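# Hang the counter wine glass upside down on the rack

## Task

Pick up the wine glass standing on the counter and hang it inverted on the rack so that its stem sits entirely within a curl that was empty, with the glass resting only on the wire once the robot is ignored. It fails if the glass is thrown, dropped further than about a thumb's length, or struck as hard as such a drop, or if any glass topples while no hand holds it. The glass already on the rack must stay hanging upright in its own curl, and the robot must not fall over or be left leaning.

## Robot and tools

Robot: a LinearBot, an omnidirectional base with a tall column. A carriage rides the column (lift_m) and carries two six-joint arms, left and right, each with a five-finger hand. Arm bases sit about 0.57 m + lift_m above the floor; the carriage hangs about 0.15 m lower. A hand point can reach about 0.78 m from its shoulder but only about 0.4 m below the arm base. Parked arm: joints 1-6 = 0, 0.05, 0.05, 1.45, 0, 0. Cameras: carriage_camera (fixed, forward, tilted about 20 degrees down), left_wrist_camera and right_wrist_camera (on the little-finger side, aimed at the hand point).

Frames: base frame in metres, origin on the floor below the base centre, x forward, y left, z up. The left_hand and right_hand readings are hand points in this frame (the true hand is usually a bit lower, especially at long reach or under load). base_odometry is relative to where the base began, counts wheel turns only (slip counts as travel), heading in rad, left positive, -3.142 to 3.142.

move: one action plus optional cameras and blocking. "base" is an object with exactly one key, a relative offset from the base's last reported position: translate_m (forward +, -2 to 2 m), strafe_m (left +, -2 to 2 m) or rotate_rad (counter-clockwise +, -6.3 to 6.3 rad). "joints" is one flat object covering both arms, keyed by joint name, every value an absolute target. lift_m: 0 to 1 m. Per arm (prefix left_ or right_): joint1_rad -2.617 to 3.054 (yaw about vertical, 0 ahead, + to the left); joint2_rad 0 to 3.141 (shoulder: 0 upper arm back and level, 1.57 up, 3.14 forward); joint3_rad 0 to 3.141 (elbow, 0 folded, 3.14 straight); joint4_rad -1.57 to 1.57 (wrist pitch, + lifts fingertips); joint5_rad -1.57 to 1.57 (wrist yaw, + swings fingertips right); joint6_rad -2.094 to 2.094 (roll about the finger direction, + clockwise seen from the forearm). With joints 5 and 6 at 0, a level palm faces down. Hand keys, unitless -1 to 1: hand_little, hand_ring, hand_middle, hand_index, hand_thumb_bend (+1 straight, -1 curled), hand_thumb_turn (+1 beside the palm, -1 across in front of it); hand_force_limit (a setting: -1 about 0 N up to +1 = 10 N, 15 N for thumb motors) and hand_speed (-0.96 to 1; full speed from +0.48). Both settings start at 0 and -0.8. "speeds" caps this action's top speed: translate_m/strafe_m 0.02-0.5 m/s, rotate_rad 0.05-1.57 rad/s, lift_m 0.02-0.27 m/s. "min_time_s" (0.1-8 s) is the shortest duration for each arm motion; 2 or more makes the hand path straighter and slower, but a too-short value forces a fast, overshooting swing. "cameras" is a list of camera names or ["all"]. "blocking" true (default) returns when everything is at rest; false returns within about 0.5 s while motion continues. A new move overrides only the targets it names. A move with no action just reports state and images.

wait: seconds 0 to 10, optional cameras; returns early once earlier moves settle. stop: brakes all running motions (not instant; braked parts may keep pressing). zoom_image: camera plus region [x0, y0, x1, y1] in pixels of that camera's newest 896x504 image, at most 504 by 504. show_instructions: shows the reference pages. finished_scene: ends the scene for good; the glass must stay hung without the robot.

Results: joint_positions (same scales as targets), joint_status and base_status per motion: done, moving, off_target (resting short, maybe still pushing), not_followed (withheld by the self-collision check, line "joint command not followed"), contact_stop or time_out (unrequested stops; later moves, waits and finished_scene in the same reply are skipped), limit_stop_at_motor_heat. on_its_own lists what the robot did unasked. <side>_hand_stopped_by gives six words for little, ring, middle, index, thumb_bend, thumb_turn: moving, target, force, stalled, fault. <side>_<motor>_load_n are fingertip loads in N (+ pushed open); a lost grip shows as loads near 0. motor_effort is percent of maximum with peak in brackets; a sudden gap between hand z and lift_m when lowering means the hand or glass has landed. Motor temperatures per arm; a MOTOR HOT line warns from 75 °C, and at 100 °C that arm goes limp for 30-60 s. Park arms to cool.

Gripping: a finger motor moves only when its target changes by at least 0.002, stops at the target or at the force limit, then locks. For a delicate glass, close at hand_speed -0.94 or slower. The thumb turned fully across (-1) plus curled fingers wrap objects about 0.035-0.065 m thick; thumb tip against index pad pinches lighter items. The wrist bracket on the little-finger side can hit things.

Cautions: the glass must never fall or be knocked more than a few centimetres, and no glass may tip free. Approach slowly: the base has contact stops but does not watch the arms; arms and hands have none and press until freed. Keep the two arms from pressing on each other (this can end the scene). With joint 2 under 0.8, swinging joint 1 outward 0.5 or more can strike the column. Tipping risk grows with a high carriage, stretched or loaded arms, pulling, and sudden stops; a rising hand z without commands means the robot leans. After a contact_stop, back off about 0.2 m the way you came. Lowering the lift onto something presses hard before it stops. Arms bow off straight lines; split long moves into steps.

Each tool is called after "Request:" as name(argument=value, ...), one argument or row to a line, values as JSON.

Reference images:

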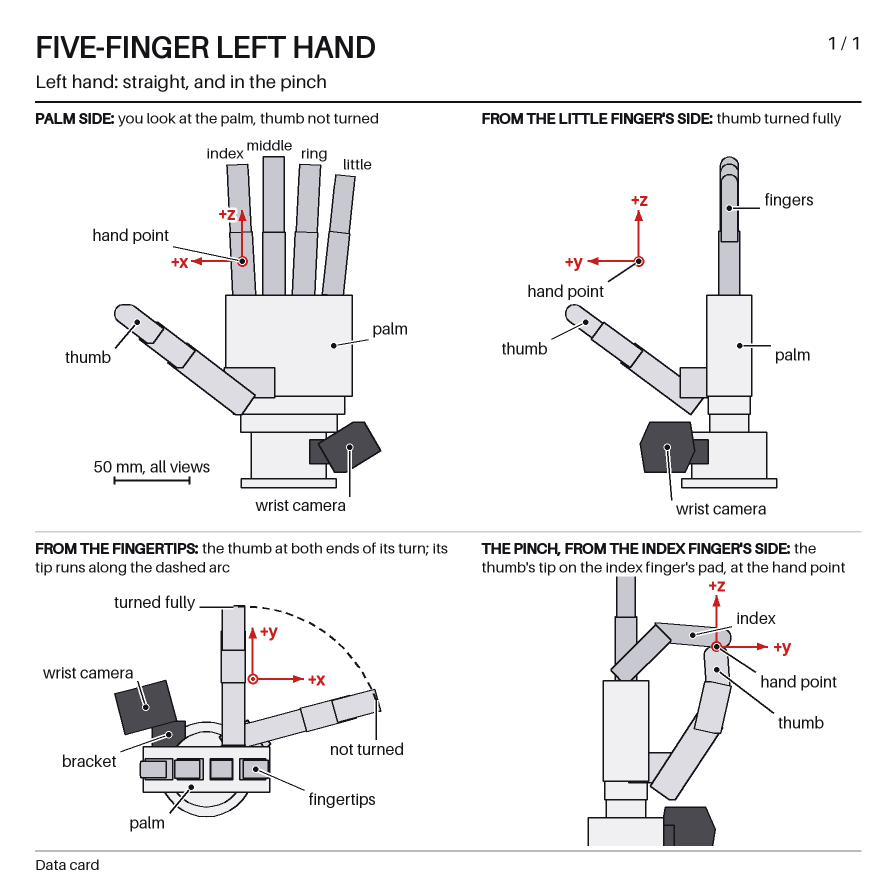

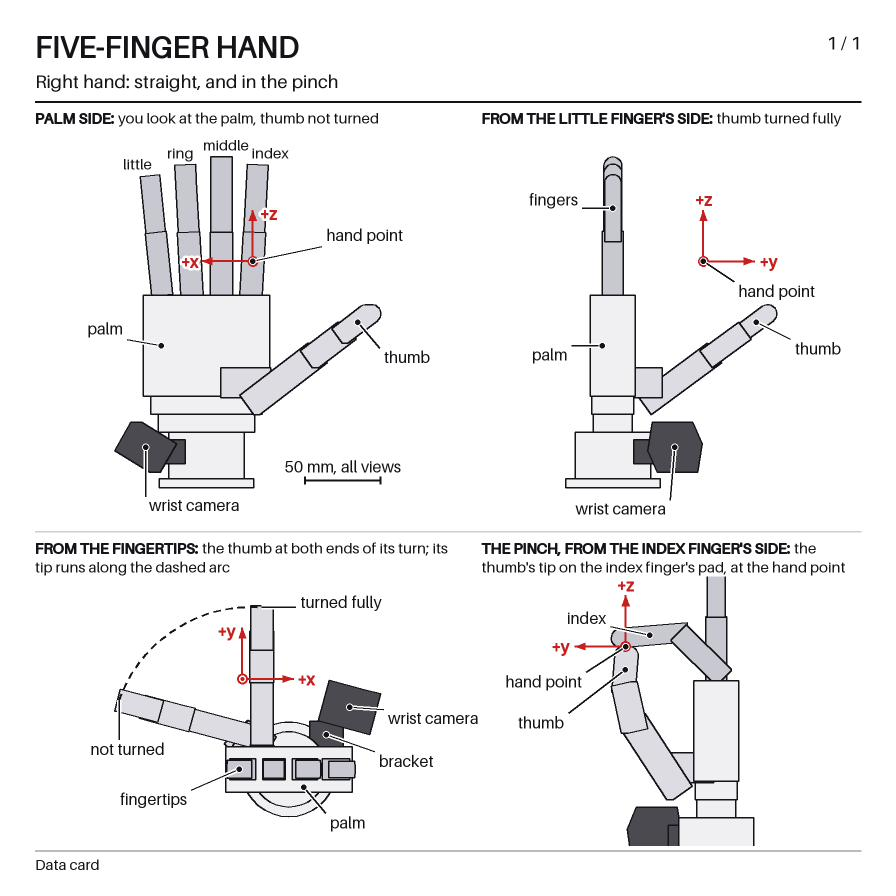

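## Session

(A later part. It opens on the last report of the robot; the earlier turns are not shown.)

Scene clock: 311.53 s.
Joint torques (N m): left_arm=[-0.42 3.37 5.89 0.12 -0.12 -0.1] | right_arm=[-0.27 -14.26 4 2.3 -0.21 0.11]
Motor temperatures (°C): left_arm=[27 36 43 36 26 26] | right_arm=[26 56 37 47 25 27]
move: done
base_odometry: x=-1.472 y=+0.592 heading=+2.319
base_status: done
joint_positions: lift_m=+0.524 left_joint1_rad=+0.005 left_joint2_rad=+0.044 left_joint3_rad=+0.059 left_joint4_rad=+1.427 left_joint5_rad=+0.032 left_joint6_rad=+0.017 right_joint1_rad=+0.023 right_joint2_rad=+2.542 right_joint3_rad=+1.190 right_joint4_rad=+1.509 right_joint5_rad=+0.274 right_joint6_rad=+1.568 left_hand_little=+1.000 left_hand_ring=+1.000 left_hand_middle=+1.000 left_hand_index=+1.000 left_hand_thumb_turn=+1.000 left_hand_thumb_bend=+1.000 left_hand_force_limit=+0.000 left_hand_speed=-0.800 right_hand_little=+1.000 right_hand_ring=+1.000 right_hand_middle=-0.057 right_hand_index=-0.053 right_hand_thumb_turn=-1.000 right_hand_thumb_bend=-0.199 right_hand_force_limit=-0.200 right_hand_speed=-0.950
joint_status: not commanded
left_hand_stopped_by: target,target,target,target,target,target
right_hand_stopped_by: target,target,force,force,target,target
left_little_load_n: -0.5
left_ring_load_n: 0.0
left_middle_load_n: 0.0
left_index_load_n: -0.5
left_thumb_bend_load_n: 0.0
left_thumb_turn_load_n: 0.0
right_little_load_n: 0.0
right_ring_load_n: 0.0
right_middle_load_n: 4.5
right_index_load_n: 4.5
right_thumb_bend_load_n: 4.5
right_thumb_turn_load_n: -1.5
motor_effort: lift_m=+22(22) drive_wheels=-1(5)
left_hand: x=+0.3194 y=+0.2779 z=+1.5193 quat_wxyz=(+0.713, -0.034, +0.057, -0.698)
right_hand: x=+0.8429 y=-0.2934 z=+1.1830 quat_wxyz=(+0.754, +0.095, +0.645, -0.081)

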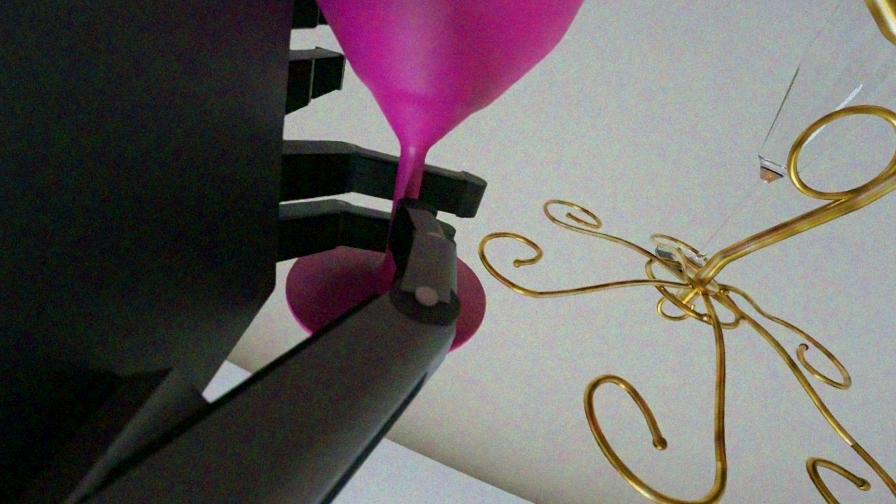

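Request:
move(
  base={"strafe_m":0.045},
  speeds={"strafe_m":0.04},
  cameras=["right_wrist_camera","carriage_camera"],
)

Request:
zoom_image(
  camera="carriage_camera",
  region=[470, 250, 570, 310],
)

Scene clock: 315.83 s.
Joint torques (N m): left_arm=[-0.61 3.33 5.82 0.13 -0.14 -0.1] | right_arm=[-0.13 -14.13 3.82 2.3 -0.14 0.11]
Motor temperatures (°C): left_arm=[27 36 43 36 26 26] | right_arm=[26 55 37 47 25 27]
move: done
base_odometry: x=-1.505 y=+0.561 heading=+2.319
base_status: done
joint_positions: lift_m=+0.524 left_joint1_rad=+0.006 left_joint2_rad=+0.044 left_joint3_rad=+0.059 left_joint4_rad=+1.427 left_joint5_rad=+0.032 left_joint6_rad=+0.017 right_joint1_rad=+0.023 right_joint2_rad=+2.542 right_joint3_rad=+1.190 right_joint4_rad=+1.509 right_joint5_rad=+0.274 right_joint6_rad=+1.568 left_hand_little=+1.000 left_hand_ring=+1.000 left_hand_middle=+1.000 left_hand_index=+1.000 left_hand_thumb_turn=+1.000 left_hand_thumb_bend=+1.000 left_hand_force_limit=+0.000 left_hand_speed=-0.800 right_hand_little=+1.000 right_hand_ring=+1.000 right_hand_middle=-0.057 right_hand_index=-0.053 right_hand_thumb_turn=-1.000 right_hand_thumb_bend=-0.199 right_hand_force_limit=-0.200 right_hand_speed=-0.950
joint_status: not commanded
left_hand_stopped_by: target,target,target,target,target,target
right_hand_stopped_by: target,target,force,force,target,target
left_little_load_n: 0.0
left_ring_load_n: 0.0
left_middle_load_n: 0.0
left_index_load_n: 0.0
left_thumb_bend_load_n: 0.0
left_thumb_turn_load_n: 0.0
right_little_load_n: 0.0
right_ring_load_n: 0.0
right_middle_load_n: 4.5
right_index_load_n: 4.5
right_thumb_bend_load_n: 4.5
right_thumb_turn_load_n: -1.5
motor_effort: lift_m=+21(22) drive_wheels=-2(7)
left_hand: x=+0.3195 y=+0.2779 z=+1.5193 quat_wxyz=(+0.713, -0.034, +0.057, -0.698)
right_hand: x=+0.8429 y=-0.2937 z=+1.1830 quat_wxyz=(+0.754, +0.095, +0.645, -0.081)
pictures: carriage_camera, right_wrist_camera

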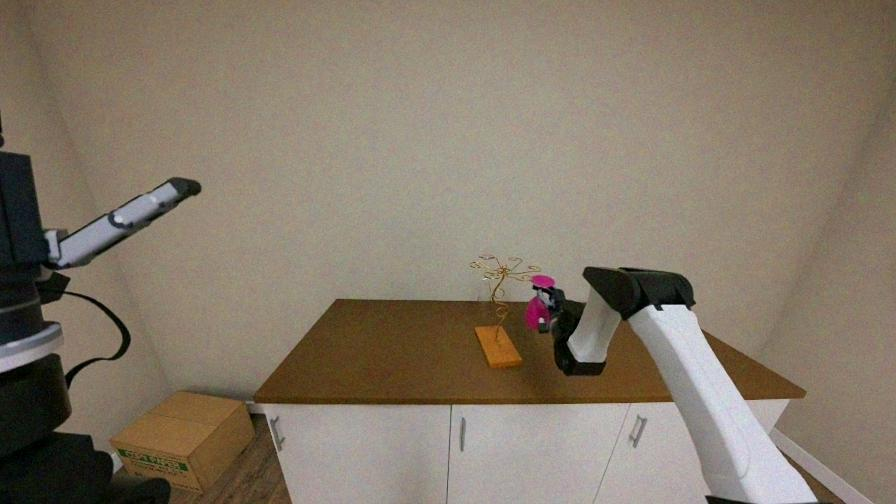

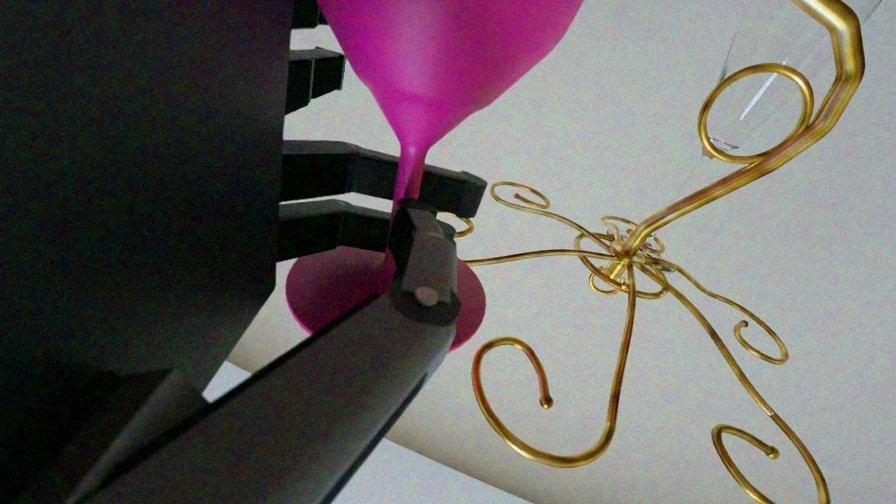

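Scaled by 5.040 from the camera's image (finer frame: 1280x720).

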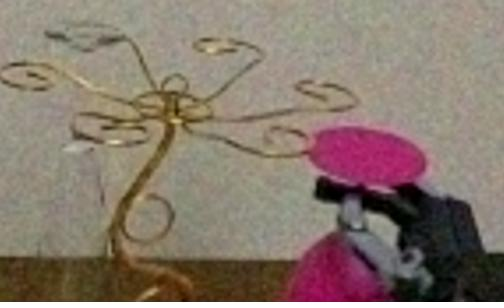

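Request:
zoom_image(
  camera="right_wrist_camera",
  region=[340, 200, 440, 300],
)

Scaled by 5.040 from the camera's image (finer frame: 1280x720).

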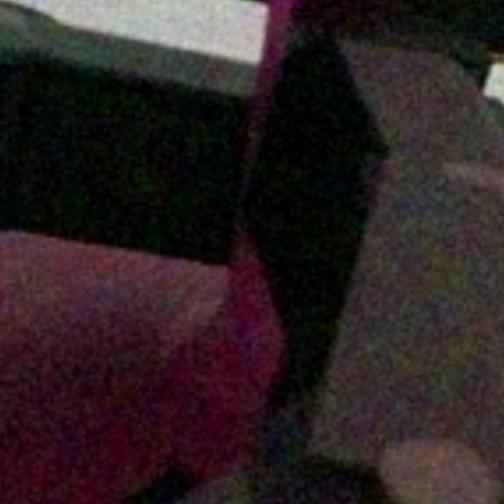

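Request:
move(
  joints={"lift_m":0.544},
  speeds={"lift_m":0.04},
  cameras=["right_wrist_camera","carriage_camera"],
)

Request:
zoom_image(
  camera="carriage_camera",
  region=[500, 255, 570, 305],
)

Request:
zoom_image(
  camera="right_wrist_camera",
  region=[340, 130, 840, 504],
)

Scene clock: 321.57 s.
Joint torques (N m): left_arm=[-0.54 3.38 5.98 0.09 -0.14 -0.11] | right_arm=[-0.2 -14.13 3.95 2.27 -0.16 0.11]
Motor temperatures (°C): left_arm=[27 36 43 36 26 26] | right_arm=[26 55 37 47 25 27]
move: done
base_odometry: x=-1.505 y=+0.561 heading=+2.319
base_status: not commanded
joint_positions: lift_m=+0.544 left_joint1_rad=+0.006 left_joint2_rad=+0.044 left_joint3_rad=+0.059 left_joint4_rad=+1.428 left_joint5_rad=+0.032 left_joint6_rad=+0.017 right_joint1_rad=+0.023 right_joint2_rad=+2.542 right_joint3_rad=+1.190 right_joint4_rad=+1.511 right_joint5_rad=+0.274 right_joint6_rad=+1.568 left_hand_little=+1.000 left_hand_ring=+1.000 left_hand_middle=+1.000 left_hand_index=+1.000 left_hand_thumb_turn=+1.000 left_hand_thumb_bend=+1.000 left_hand_force_limit=+0.000 left_hand_speed=-0.800 right_hand_little=+1.000 right_hand_ring=+1.000 right_hand_middle=-0.057 right_hand_index=-0.053 right_hand_thumb_turn=-1.000 right_hand_thumb_bend=-0.199 right_hand_force_limit=-0.200 right_hand_speed=-0.950
joint_status: all done
left_hand_stopped_by: target,target,target,target,target,target
right_hand_stopped_by: target,target,force,force,target,target
left_little_load_n: 0.0
left_ring_load_n: -0.5
left_middle_load_n: 0.0
left_index_load_n: 0.5
left_thumb_bend_load_n: 0.0
left_thumb_turn_load_n: 0.0
right_little_load_n: 0.0
right_ring_load_n: 0.0
right_middle_load_n: 4.5
right_index_load_n: 4.0
right_thumb_bend_load_n: 4.5
right_thumb_turn_load_n: -1.5
motor_effort: lift_m=+23(26) drive_wheels=-1(4)
left_hand: x=+0.3193 y=+0.2779 z=+1.5391 quat_wxyz=(+0.713, -0.034, +0.057, -0.698)
right_hand: x=+0.8427 y=-0.2937 z=+1.2033 quat_wxyz=(+0.755, +0.096, +0.644, -0.081)
pictures: carriage_camera, right_wrist_camera

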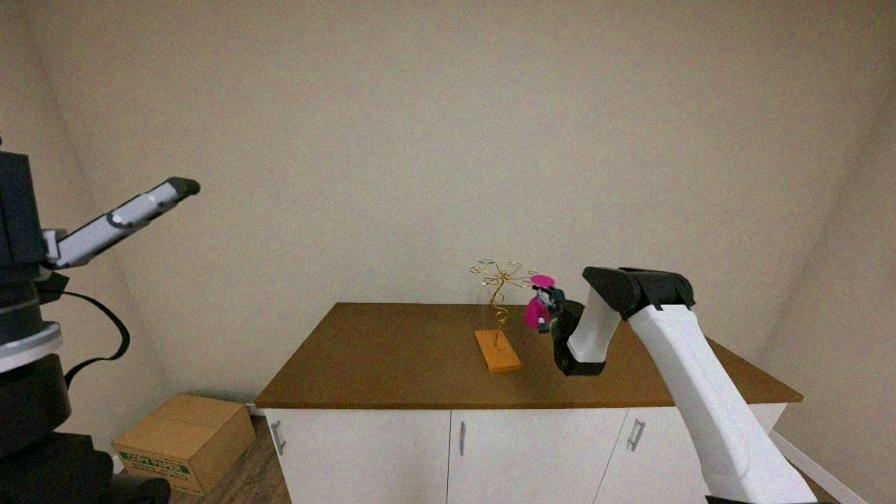

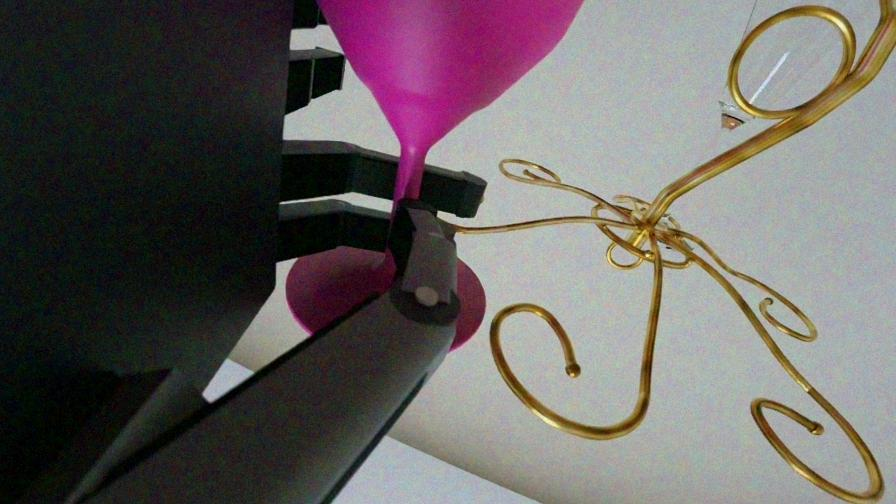

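Scaled by 7.200 from the camera's image (finer frame: 1280x720).

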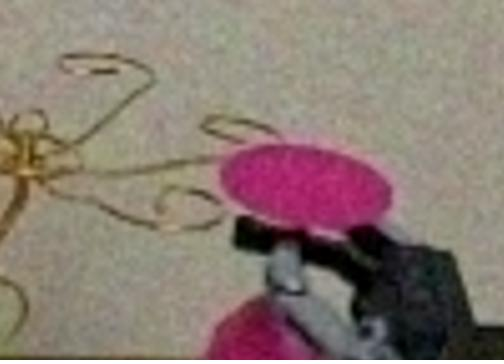

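Scaled by 1.008 from the camera's image (finer frame: 1280x720).

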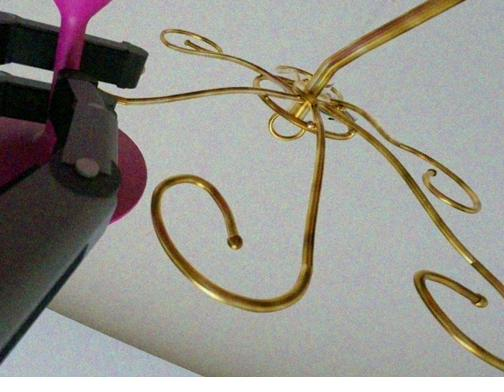

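Request:
zoom_image(
  camera="right_wrist_camera",
  region=[540, 200, 700, 360],
)

Request:
move(
  joints={"lift_m":0.524},
  speeds={"lift_m":0.05},
  cameras=["right_wrist_camera"],
)

Request:
zoom_image(
  camera="right_wrist_camera",
  region=[540, 230, 700, 390],
)

Scaled by 3.150 from the camera's image (finer frame: 1280x720).

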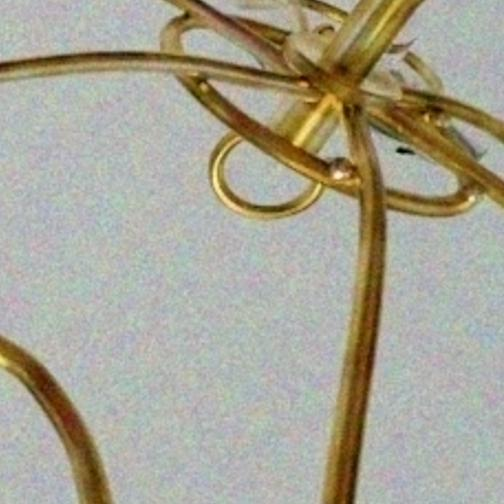

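Scene clock: 325.10 s.
Joint torques (N m): left_arm=[-0.51 3.28 5.71 0.1 -0.16 -0.09] | right_arm=[-0.21 -14.09 4.07 2.3 -0.15 0.11]
Motor temperatures (°C): left_arm=[27 36 43 36 26 26] | right_arm=[26 55 37 47 25 27]
move: done
base_odometry: x=-1.505 y=+0.561 heading=+2.319
base_status: not commanded
joint_positions: lift_m=+0.524 left_joint1_rad=+0.006 left_joint2_rad=+0.044 left_joint3_rad=+0.059 left_joint4_rad=+1.428 left_joint5_rad=+0.032 left_joint6_rad=+0.017 right_joint1_rad=+0.023 right_joint2_rad=+2.542 right_joint3_rad=+1.190 right_joint4_rad=+1.510 right_joint5_rad=+0.274 right_joint6_rad=+1.568 left_hand_little=+1.000 left_hand_ring=+1.000 left_hand_middle=+1.000 left_hand_index=+1.000 left_hand_thumb_turn=+1.000 left_hand_thumb_bend=+1.000 left_hand_force_limit=+0.000 left_hand_speed=-0.800 right_hand_little=+1.000 right_hand_ring=+1.000 right_hand_middle=-0.057 right_hand_index=-0.053 right_hand_thumb_turn=-1.000 right_hand_thumb_bend=-0.199 right_hand_force_limit=-0.200 right_hand_speed=-0.950
joint_status: all done
left_hand_stopped_by: target,target,target,target,target,target
right_hand_stopped_by: target,target,force,force,target,target
left_little_load_n: 0.0
left_ring_load_n: 0.0
left_middle_load_n: 0.0
left_index_load_n: 0.0
left_thumb_bend_load_n: 0.0
left_thumb_turn_load_n: 0.0
right_little_load_n: 0.0
right_ring_load_n: 0.0
right_middle_load_n: 4.5
right_index_load_n: 4.5
right_thumb_bend_load_n: 4.5
right_thumb_turn_load_n: -2.0
motor_effort: lift_m=+21(21) drive_wheels=-2(3)
left_hand: x=+0.3193 y=+0.2779 z=+1.5194 quat_wxyz=(+0.713, -0.034, +0.057, -0.698)
right_hand: x=+0.8428 y=-0.2937 z=+1.1833 quat_wxyz=(+0.754, +0.096, +0.645, -0.081)

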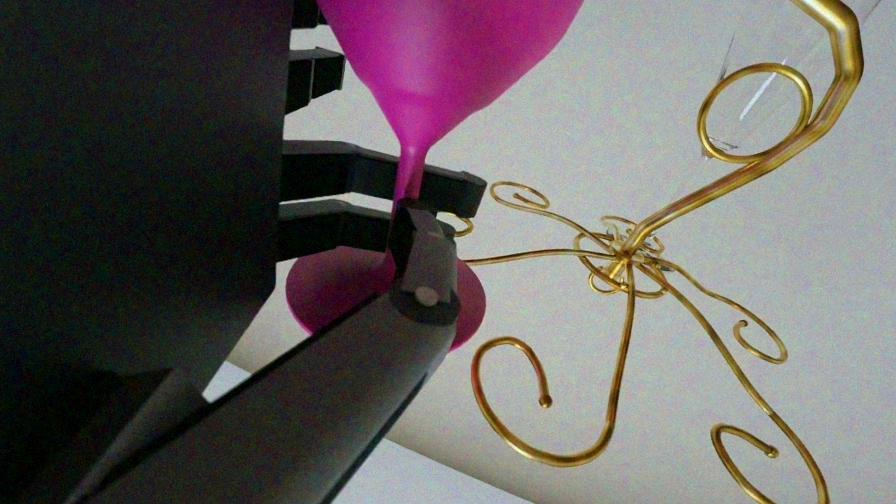

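Scaled by 3.150 from the camera's image (finer frame: 1280x720).

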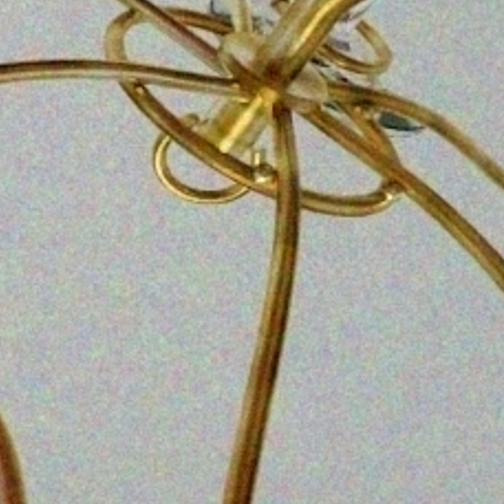

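Request:
move(
  joints={"lift_m":0.5435},
  speeds={"lift_m":0.04},
  cameras=[],
)

Request:
move(
  base={"translate_m":0.028},
  speeds={"translate_m":0.03},
  cameras=["right_wrist_camera","carriage_camera"],
)

Request:
zoom_image(
  camera="carriage_camera",
  region=[500, 255, 570, 305],
)

Scene clock: 327.13 s.
Joint torques (N m): left_arm=[-0.53 3.29 5.9 0.1 -0.14 -0.08] | right_arm=[-0.21 -14.04 4.04 2.29 -0.13 0.11]
Motor temperatures (°C): left_arm=[27 36 43 36 26 26] | right_arm=[26 55 37 48 25 27]
move: done
base_odometry: x=-1.505 y=+0.561 heading=+2.319
base_status: not commanded
joint_positions: lift_m=+0.543 left_joint1_rad=+0.006 left_joint2_rad=+0.044 left_joint3_rad=+0.059 left_joint4_rad=+1.428 left_joint5_rad=+0.032 left_joint6_rad=+0.017 right_joint1_rad=+0.023 right_joint2_rad=+2.542 right_joint3_rad=+1.190 right_joint4_rad=+1.510 right_joint5_rad=+0.274 right_joint6_rad=+1.568 left_hand_little=+1.000 left_hand_ring=+1.000 left_hand_middle=+1.000 left_hand_index=+1.000 left_hand_thumb_turn=+1.000 left_hand_thumb_bend=+1.000 left_hand_force_limit=+0.000 left_hand_speed=-0.800 right_hand_little=+1.000 right_hand_ring=+1.000 right_hand_middle=-0.057 right_hand_index=-0.053 right_hand_thumb_turn=-1.000 right_hand_thumb_bend=-0.199 right_hand_force_limit=-0.200 right_hand_speed=-0.950
joint_status: all done
left_hand_stopped_by: target,target,target,target,target,target
right_hand_stopped_by: target,target,force,force,target,target
left_little_load_n: 0.0
left_ring_load_n: 0.5
left_middle_load_n: 0.0
left_index_load_n: 0.0
left_thumb_bend_load_n: 0.0
left_thumb_turn_load_n: 0.0
right_little_load_n: 0.0
right_ring_load_n: 0.0
right_middle_load_n: 4.5
right_index_load_n: 4.0
right_thumb_bend_load_n: 4.0
right_thumb_turn_load_n: -1.5
motor_effort: lift_m=+23(25) drive_wheels=+0(2)
left_hand: x=+0.3192 y=+0.2779 z=+1.5387 quat_wxyz=(+0.713, -0.034, +0.056, -0.698)
right_hand: x=+0.8428 y=-0.2937 z=+1.2027 quat_wxyz=(+0.754, +0.096, +0.644, -0.081)

Scene clock: 328.50 s.
Joint torques (N m): left_arm=[-0.42 3.29 5.82 0.11 -0.14 -0.09] | right_arm=[-0.05 -14.2 3.95 2.32 -0.13 0.11]
Motor temperatures (°C): left_arm=[27 36 43 36 26 26] | right_arm=[26 55 37 48 25 27]
move: done
base_odometry: x=-1.524 y=+0.581 heading=+2.320
base_status: done
joint_positions: lift_m=+0.543 left_joint1_rad=+0.006 left_joint2_rad=+0.044 left_joint3_rad=+0.059 left_joint4_rad=+1.427 left_joint5_rad=+0.032 left_joint6_rad=+0.017 right_joint1_rad=+0.023 right_joint2_rad=+2.542 right_joint3_rad=+1.190 right_joint4_rad=+1.508 right_joint5_rad=+0.274 right_joint6_rad=+1.568 left_hand_little=+1.000 left_hand_ring=+1.000 left_hand_middle=+1.000 left_hand_index=+1.000 left_hand_thumb_turn=+1.000 left_hand_thumb_bend=+1.000 left_hand_force_limit=+0.000 left_hand_speed=-0.800 right_hand_little=+1.000 right_hand_ring=+1.000 right_hand_middle=-0.057 right_hand_index=-0.053 right_hand_thumb_turn=-1.000 right_hand_thumb_bend=-0.199 right_hand_force_limit=-0.200 right_hand_speed=-0.950
joint_status: not commanded
left_hand_stopped_by: target,target,target,target,target,target
right_hand_stopped_by: target,target,force,force,target,target
left_little_load_n: 0.0
left_ring_load_n: 0.0
left_middle_load_n: 0.0
left_index_load_n: 0.0
left_thumb_bend_load_n: 0.0
left_thumb_turn_load_n: 0.0
right_little_load_n: 0.0
right_ring_load_n: 0.0
right_middle_load_n: 4.5
right_index_load_n: 4.0
right_thumb_bend_load_n: 5.5
right_thumb_turn_load_n: -1.0
motor_effort: lift_m=+23(23) drive_wheels=-4(6)
left_hand: x=+0.3194 y=+0.2779 z=+1.5386 quat_wxyz=(+0.713, -0.034, +0.057, -0.698)
right_hand: x=+0.8429 y=-0.2937 z=+1.2021 quat_wxyz=(+0.754, +0.095, +0.645, -0.081)
pictures: carriage_camera, right_wrist_camera

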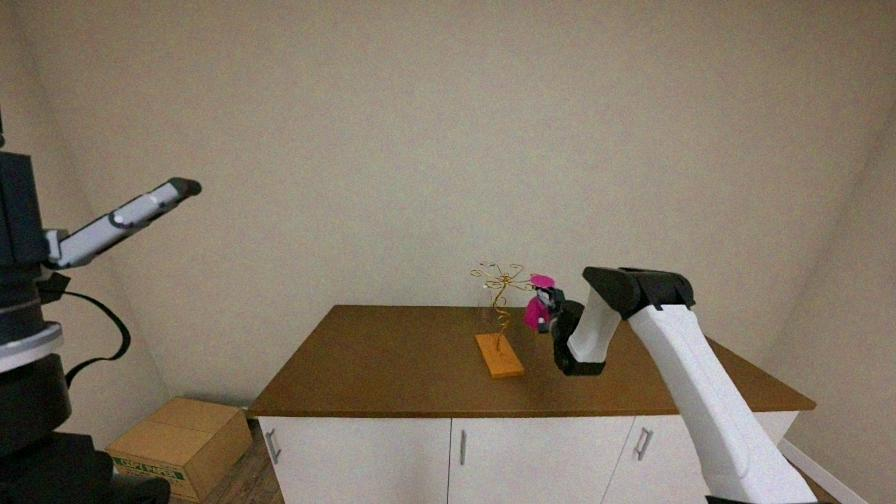

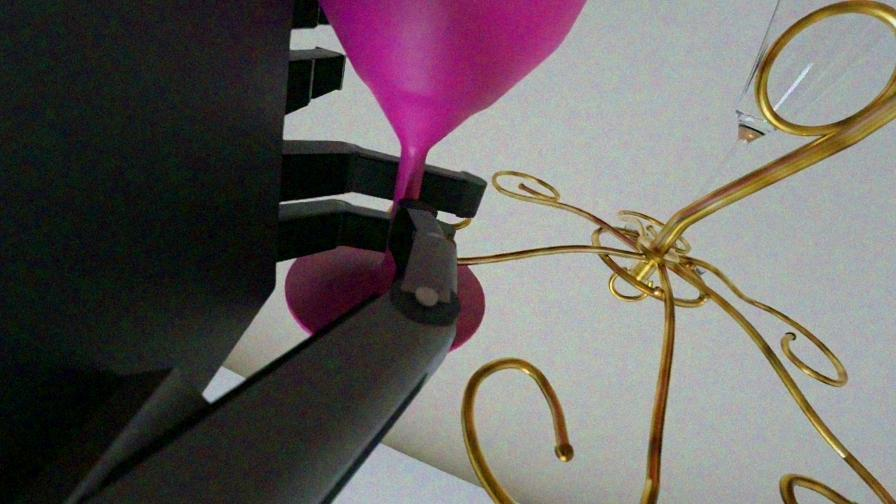

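Scaled by 7.200 from the camera's image (finer frame: 1280x720).

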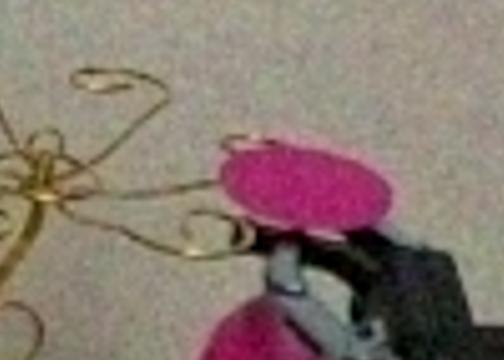

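Request:
zoom_image(
  camera="right_wrist_camera",
  region=[370, 180, 530, 340],
)

Scaled by 3.150 from the camera's image (finer frame: 1280x720).

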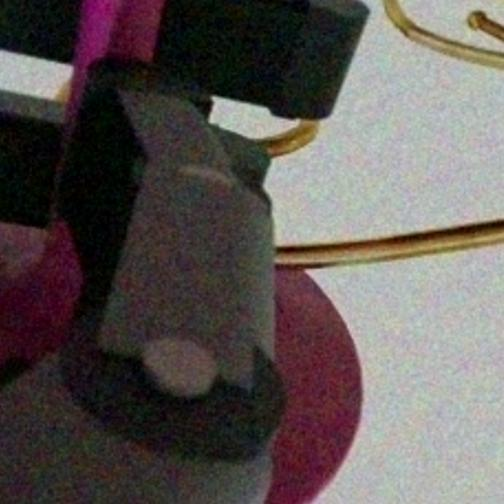

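Request:
move(
  joints={"lift_m":0.5415},
  speeds={"lift_m":0.02},
  cameras=["right_wrist_camera","carriage_camera"],
)

Request:
zoom_image(
  camera="carriage_camera",
  region=[500, 255, 570, 305],
)

Request:
zoom_image(
  camera="right_wrist_camera",
  region=[370, 180, 530, 340],
)

Scene clock: 329.70 s.
Joint torques (N m): left_arm=[-0.44 3.19 5.56 0.12 -0.14 -0.08] | right_arm=[-0.2 -13.96 3.99 2.3 -0.18 0.11]
Motor temperatures (°C): left_arm=[27 36 43 36 26 26] | right_arm=[26 55 37 48 25 27]
move: done
base_odometry: x=-1.524 y=+0.581 heading=+2.320
base_status: not commanded
joint_positions: lift_m=+0.542 left_joint1_rad=+0.006 left_joint2_rad=+0.044 left_joint3_rad=+0.059 left_joint4_rad=+1.427 left_joint5_rad=+0.032 left_joint6_rad=+0.017 right_joint1_rad=+0.023 right_joint2_rad=+2.542 right_joint3_rad=+1.190 right_joint4_rad=+1.513 right_joint5_rad=+0.274 right_joint6_rad=+1.568 left_hand_little=+1.000 left_hand_ring=+1.000 left_hand_middle=+1.000 left_hand_index=+1.000 left_hand_thumb_turn=+1.000 left_hand_thumb_bend=+1.000 left_hand_force_limit=+0.000 left_hand_speed=-0.800 right_hand_little=+1.000 right_hand_ring=+1.000 right_hand_middle=-0.057 right_hand_index=-0.053 right_hand_thumb_turn=-1.000 right_hand_thumb_bend=-0.199 right_hand_force_limit=-0.200 right_hand_speed=-0.950
joint_status: all done
left_hand_stopped_by: target,target,target,target,target,target
right_hand_stopped_by: target,target,force,force,target,target
left_little_load_n: 0.0
left_ring_load_n: 0.0
left_middle_load_n: 0.0
left_index_load_n: 0.0
left_thumb_bend_load_n: 0.0
left_thumb_turn_load_n: 0.0
right_little_load_n: 0.0
right_ring_load_n: 0.0
right_middle_load_n: 5.0
right_index_load_n: 3.5
right_thumb_bend_load_n: 4.0
right_thumb_turn_load_n: -1.0
motor_effort: lift_m=+20(21) drive_wheels=+2(5)
left_hand: x=+0.3194 y=+0.2779 z=+1.5370 quat_wxyz=(+0.713, -0.034, +0.057, -0.698)
right_hand: x=+0.8426 y=-0.2938 z=+1.2018 quat_wxyz=(+0.755, +0.096, +0.643, -0.081)
pictures: carriage_camera, right_wrist_camera

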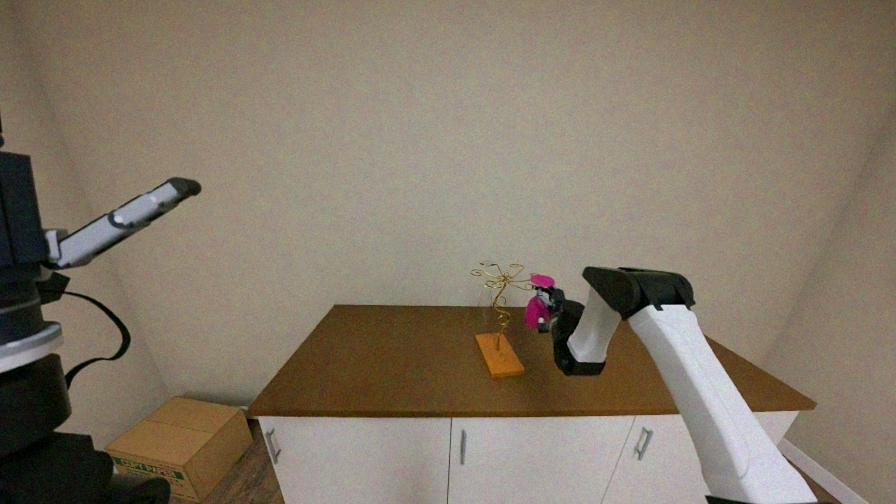

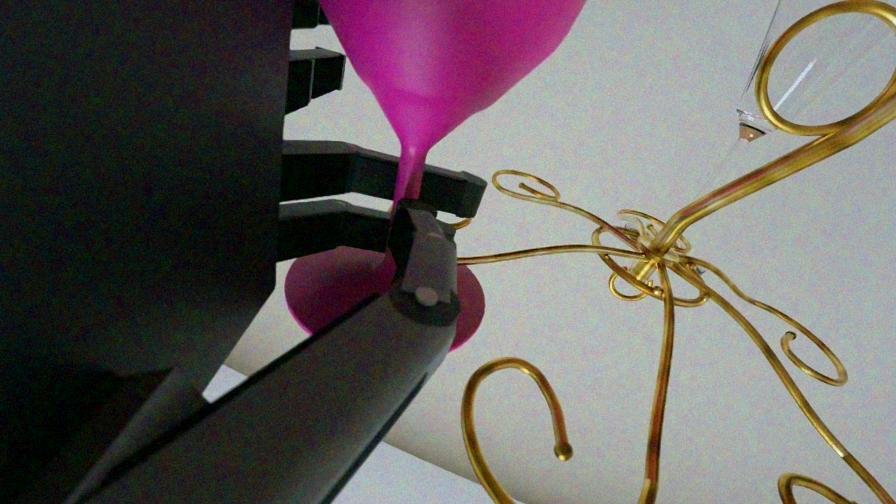

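Scaled by 7.200 from the camera's image (finer frame: 1280x720).

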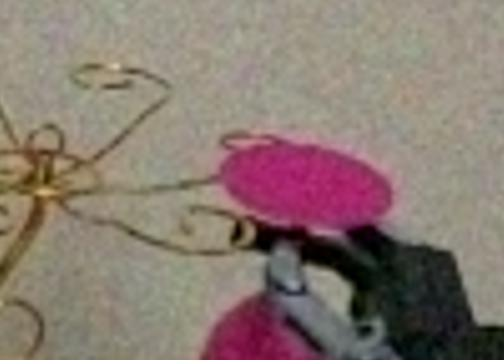

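Scaled by 3.150 from the camera's image (finer frame: 1280x720).

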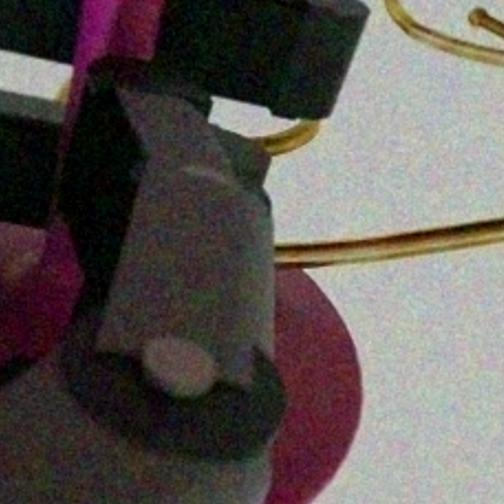

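Request:
move(
  joints={"lift_m":0.543},
  speeds={"lift_m":0.02},
  cameras=[],
)

Request:
move(
  base={"translate_m":-0.03},
  speeds={"translate_m":0.03},
  cameras=["right_wrist_camera"],
)

Scene clock: 331.63 s.
Joint torques (N m): left_arm=[-0.54 3.41 5.75 0.12 -0.13 -0.08] | right_arm=[-0.21 -14.16 4 2.25 -0.15 0.11]
Motor temperatures (°C): left_arm=[27 36 43 36 26 26] | right_arm=[26 55 37 48 25 27]
move: done
base_odometry: x=-1.524 y=+0.581 heading=+2.320
base_status: not commanded
joint_positions: lift_m=+0.543 left_joint1_rad=+0.006 left_joint2_rad=+0.044 left_joint3_rad=+0.059 left_joint4_rad=+1.427 left_joint5_rad=+0.032 left_joint6_rad=+0.017 right_joint1_rad=+0.023 right_joint2_rad=+2.542 right_joint3_rad=+1.190 right_joint4_rad=+1.510 right_joint5_rad=+0.274 right_joint6_rad=+1.568 left_hand_little=+1.000 left_hand_ring=+1.000 left_hand_middle=+1.000 left_hand_index=+1.000 left_hand_thumb_turn=+1.000 left_hand_thumb_bend=+1.000 left_hand_force_limit=+0.000 left_hand_speed=-0.800 right_hand_little=+1.000 right_hand_ring=+1.000 right_hand_middle=-0.057 right_hand_index=-0.053 right_hand_thumb_turn=-1.000 right_hand_thumb_bend=-0.199 right_hand_force_limit=-0.200 right_hand_speed=-0.950
joint_status: all done
left_hand_stopped_by: target,target,target,target,target,target
right_hand_stopped_by: target,target,force,force,target,target
left_little_load_n: 0.0
left_ring_load_n: 0.0
left_middle_load_n: 0.0
left_index_load_n: 0.0
left_thumb_bend_load_n: 0.0
left_thumb_turn_load_n: 0.0
right_little_load_n: 0.0
right_ring_load_n: 0.0
right_middle_load_n: 5.0
right_index_load_n: 3.5
right_thumb_bend_load_n: 4.5
right_thumb_turn_load_n: -1.0
motor_effort: lift_m=+24(25) drive_wheels=+2(5)
left_hand: x=+0.3194 y=+0.2779 z=+1.5380 quat_wxyz=(+0.713, -0.034, +0.057, -0.698)
right_hand: x=+0.8428 y=-0.2937 z=+1.2019 quat_wxyz=(+0.754, +0.096, +0.645, -0.081)

Scene clock: 333.07 s.
Joint torques (N m): left_arm=[-0.53 3.44 5.79 0.15 -0.13 -0.11] | right_arm=[-0.23 -14.24 3.93 2.27 -0.14 0.11]
Motor temperatures (°C): left_arm=[27 36 43 36 26 26] | right_arm=[26 55 37 48 25 27]
move: done
base_odometry: x=-1.503 y=+0.560 heading=+2.319
base_status: done
joint_positions: lift_m=+0.543 left_joint1_rad=+0.006 left_joint2_rad=+0.044 left_joint3_rad=+0.059 left_joint4_rad=+1.428 left_joint5_rad=+0.032 left_joint6_rad=+0.017 right_joint1_rad=+0.023 right_joint2_rad=+2.542 right_joint3_rad=+1.190 right_joint4_rad=+1.509 right_joint5_rad=+0.273 right_joint6_rad=+1.568 left_hand_little=+1.000 left_hand_ring=+1.000 left_hand_middle=+1.000 left_hand_index=+1.000 left_hand_thumb_turn=+1.000 left_hand_thumb_bend=+1.000 left_hand_force_limit=+0.000 left_hand_speed=-0.800 right_hand_little=+1.000 right_hand_ring=+1.000 right_hand_middle=-0.057 right_hand_index=-0.053 right_hand_thumb_turn=-1.000 right_hand_thumb_bend=-0.199 right_hand_force_limit=-0.200 right_hand_speed=-0.950
joint_status: not commanded
left_hand_stopped_by: target,target,target,target,target,target
right_hand_stopped_by: target,target,force,force,target,target
left_little_load_n: 0.0
left_ring_load_n: 0.0
left_middle_load_n: 0.0
left_index_load_n: 0.0
left_thumb_bend_load_n: 0.0
left_thumb_turn_load_n: 0.0
right_little_load_n: 0.0
right_ring_load_n: 0.0
right_middle_load_n: 4.5
right_index_load_n: 4.0
right_thumb_bend_load_n: 4.5
right_thumb_turn_load_n: -1.0
motor_effort: lift_m=+23(24) drive_wheels=+4(9)
left_hand: x=+0.3191 y=+0.2779 z=+1.5381 quat_wxyz=(+0.713, -0.034, +0.056, -0.698)
right_hand: x=+0.8429 y=-0.2937 z=+1.2016 quat_wxyz=(+0.754, +0.095, +0.645, -0.081)

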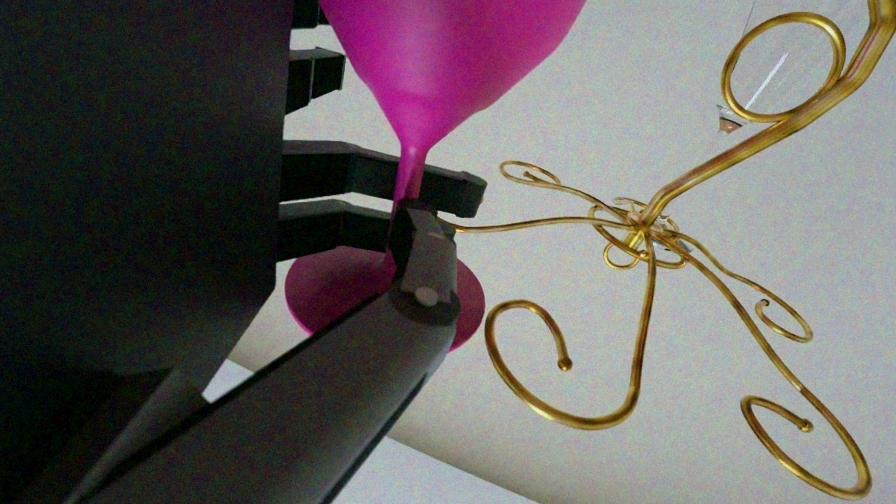

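Request:
move(
  base={"strafe_m":-0.16},
  speeds={"strafe_m":0.08},
  cameras=[],
)

Request:
move(
  joints={"lift_m":0.366},
  speeds={"lift_m":0.08},
  cameras=["carriage_camera","right_wrist_camera"],
)

Request:
zoom_image(
  camera="carriage_camera",
  region=[500, 250, 620, 350],
)

Scene clock: 336.07 s.
Joint torques (N m): left_arm=[-0.43 3.4 5.76 0.09 -0.14 -0.08] | right_arm=[-0.21 -14.3 3.9 2.29 -0.13 0.11]
Motor temperatures (°C): left_arm=[27 36 43 36 26 26] | right_arm=[26 55 37 48 25 27]
move: done
base_odometry: x=-1.386 y=+0.668 heading=+2.319
base_status: done
joint_positions: lift_m=+0.543 left_joint1_rad=+0.005 left_joint2_rad=+0.044 left_joint3_rad=+0.059 left_joint4_rad=+1.428 left_joint5_rad=+0.032 left_joint6_rad=+0.017 right_joint1_rad=+0.022 right_joint2_rad=+2.542 right_joint3_rad=+1.190 right_joint4_rad=+1.509 right_joint5_rad=+0.272 right_joint6_rad=+1.568 left_hand_little=+1.000 left_hand_ring=+1.000 left_hand_middle=+1.000 left_hand_index=+1.000 left_hand_thumb_turn=+1.000 left_hand_thumb_bend=+1.000 left_hand_force_limit=+0.000 left_hand_speed=-0.800 right_hand_little=+1.000 right_hand_ring=+1.000 right_hand_middle=-0.057 right_hand_index=-0.053 right_hand_thumb_turn=-1.000 right_hand_thumb_bend=-0.199 right_hand_force_limit=-0.200 right_hand_speed=-0.950
joint_status: not commanded
left_hand_stopped_by: target,target,target,target,target,target
right_hand_stopped_by: target,target,force,force,target,target
left_little_load_n: 0.0
left_ring_load_n: 0.0
left_middle_load_n: 0.0
left_index_load_n: 0.0
left_thumb_bend_load_n: 0.0
left_thumb_turn_load_n: 0.0
right_little_load_n: 0.0
right_ring_load_n: 0.0
right_middle_load_n: 4.5
right_index_load_n: 4.0
right_thumb_bend_load_n: 4.5
right_thumb_turn_load_n: -1.0
motor_effort: lift_m=+23(24) drive_wheels=+1(7)
left_hand: x=+0.3192 y=+0.2779 z=+1.5381 quat_wxyz=(+0.713, -0.034, +0.057, -0.698)
right_hand: x=+0.8429 y=-0.2939 z=+1.2016 quat_wxyz=(+0.754, +0.095, +0.645, -0.081)

Scene clock: 338.67 s.
Joint torques (N m): left_arm=[-0.47 3.43 5.91 0.13 -0.12 -0.08] | right_arm=[-0.13 -14.01 3.9 2.26 -0.09 0.11]
Motor temperatures (°C): left_arm=[26 36 43 36 26 26] | right_arm=[26 55 37 48 25 27]
move: done
base_odometry: x=-1.386 y=+0.668 heading=+2.319
base_status: not commanded
joint_positions: lift_m=+0.366 left_joint1_rad=+0.005 left_joint2_rad=+0.044 left_joint3_rad=+0.059 left_joint4_rad=+1.428 left_joint5_rad=+0.032 left_joint6_rad=+0.017 right_joint1_rad=+0.022 right_joint2_rad=+2.542 right_joint3_rad=+1.190 right_joint4_rad=+1.509 right_joint5_rad=+0.272 right_joint6_rad=+1.568 left_hand_little=+1.000 left_hand_ring=+1.000 left_hand_middle=+1.000 left_hand_index=+1.000 left_hand_thumb_turn=+1.000 left_hand_thumb_bend=+1.000 left_hand_force_limit=+0.000 left_hand_speed=-0.800 right_hand_little=+1.000 right_hand_ring=+1.000 right_hand_middle=-0.057 right_hand_index=-0.053 right_hand_thumb_turn=-1.000 right_hand_thumb_bend=-0.199 right_hand_force_limit=-0.200 right_hand_speed=-0.950
joint_status: all done
left_hand_stopped_by: target,target,target,target,target,target
right_hand_stopped_by: target,target,force,force,target,target
left_little_load_n: 0.0
left_ring_load_n: 0.0
left_middle_load_n: 0.0
left_index_load_n: 0.0
left_thumb_bend_load_n: -0.5
left_thumb_turn_load_n: 0.0
right_little_load_n: 0.0
right_ring_load_n: 0.0
right_middle_load_n: 4.5
right_index_load_n: 4.0
right_thumb_bend_load_n: 4.5
right_thumb_turn_load_n: -1.0
motor_effort: lift_m=+22(22) drive_wheels=-1(3)
left_hand: x=+0.3192 y=+0.2779 z=+1.3613 quat_wxyz=(+0.713, -0.034, +0.057, -0.698)
right_hand: x=+0.8429 y=-0.2939 z=+1.0249 quat_wxyz=(+0.754, +0.095, +0.645, -0.081)

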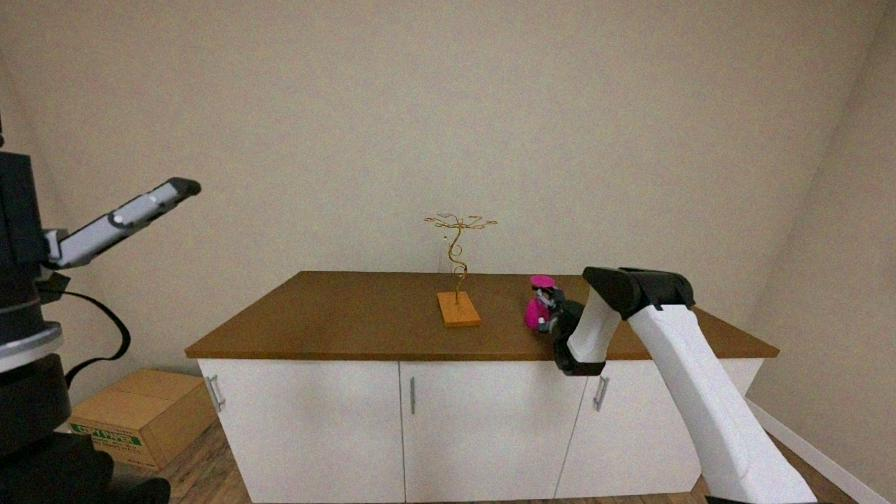

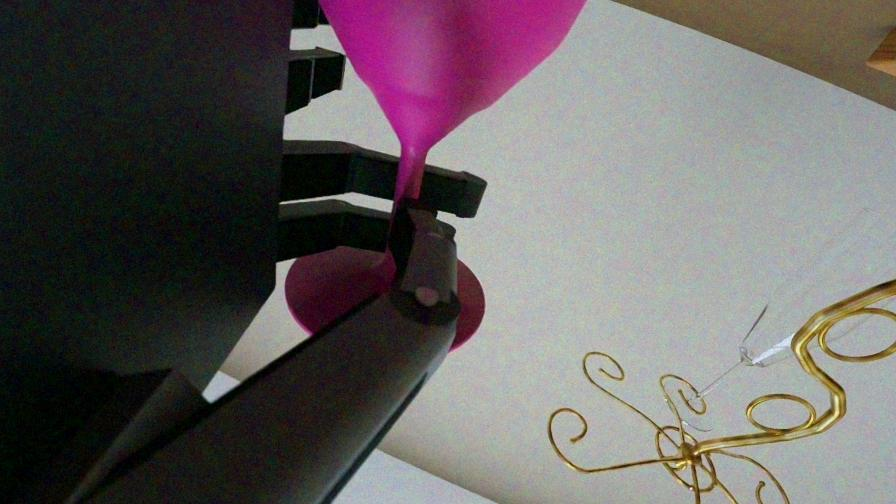

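Scaled by 4.200 from the camera's image (finer frame: 1280x720).

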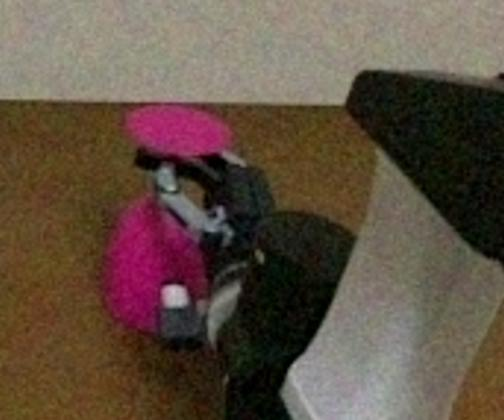

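Request:
zoom_image(
  camera="right_wrist_camera",
  region=[620, 340, 780, 470],
)

Scaled by 3.150 from the camera's image (finer frame: 1280x720).

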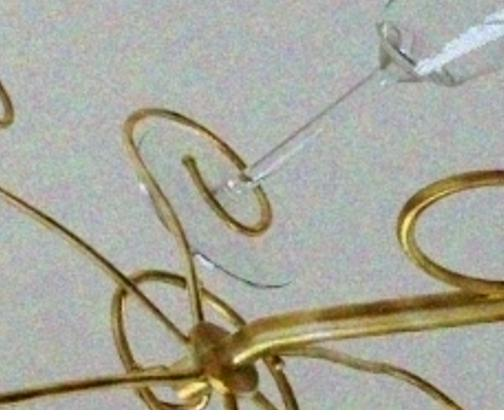

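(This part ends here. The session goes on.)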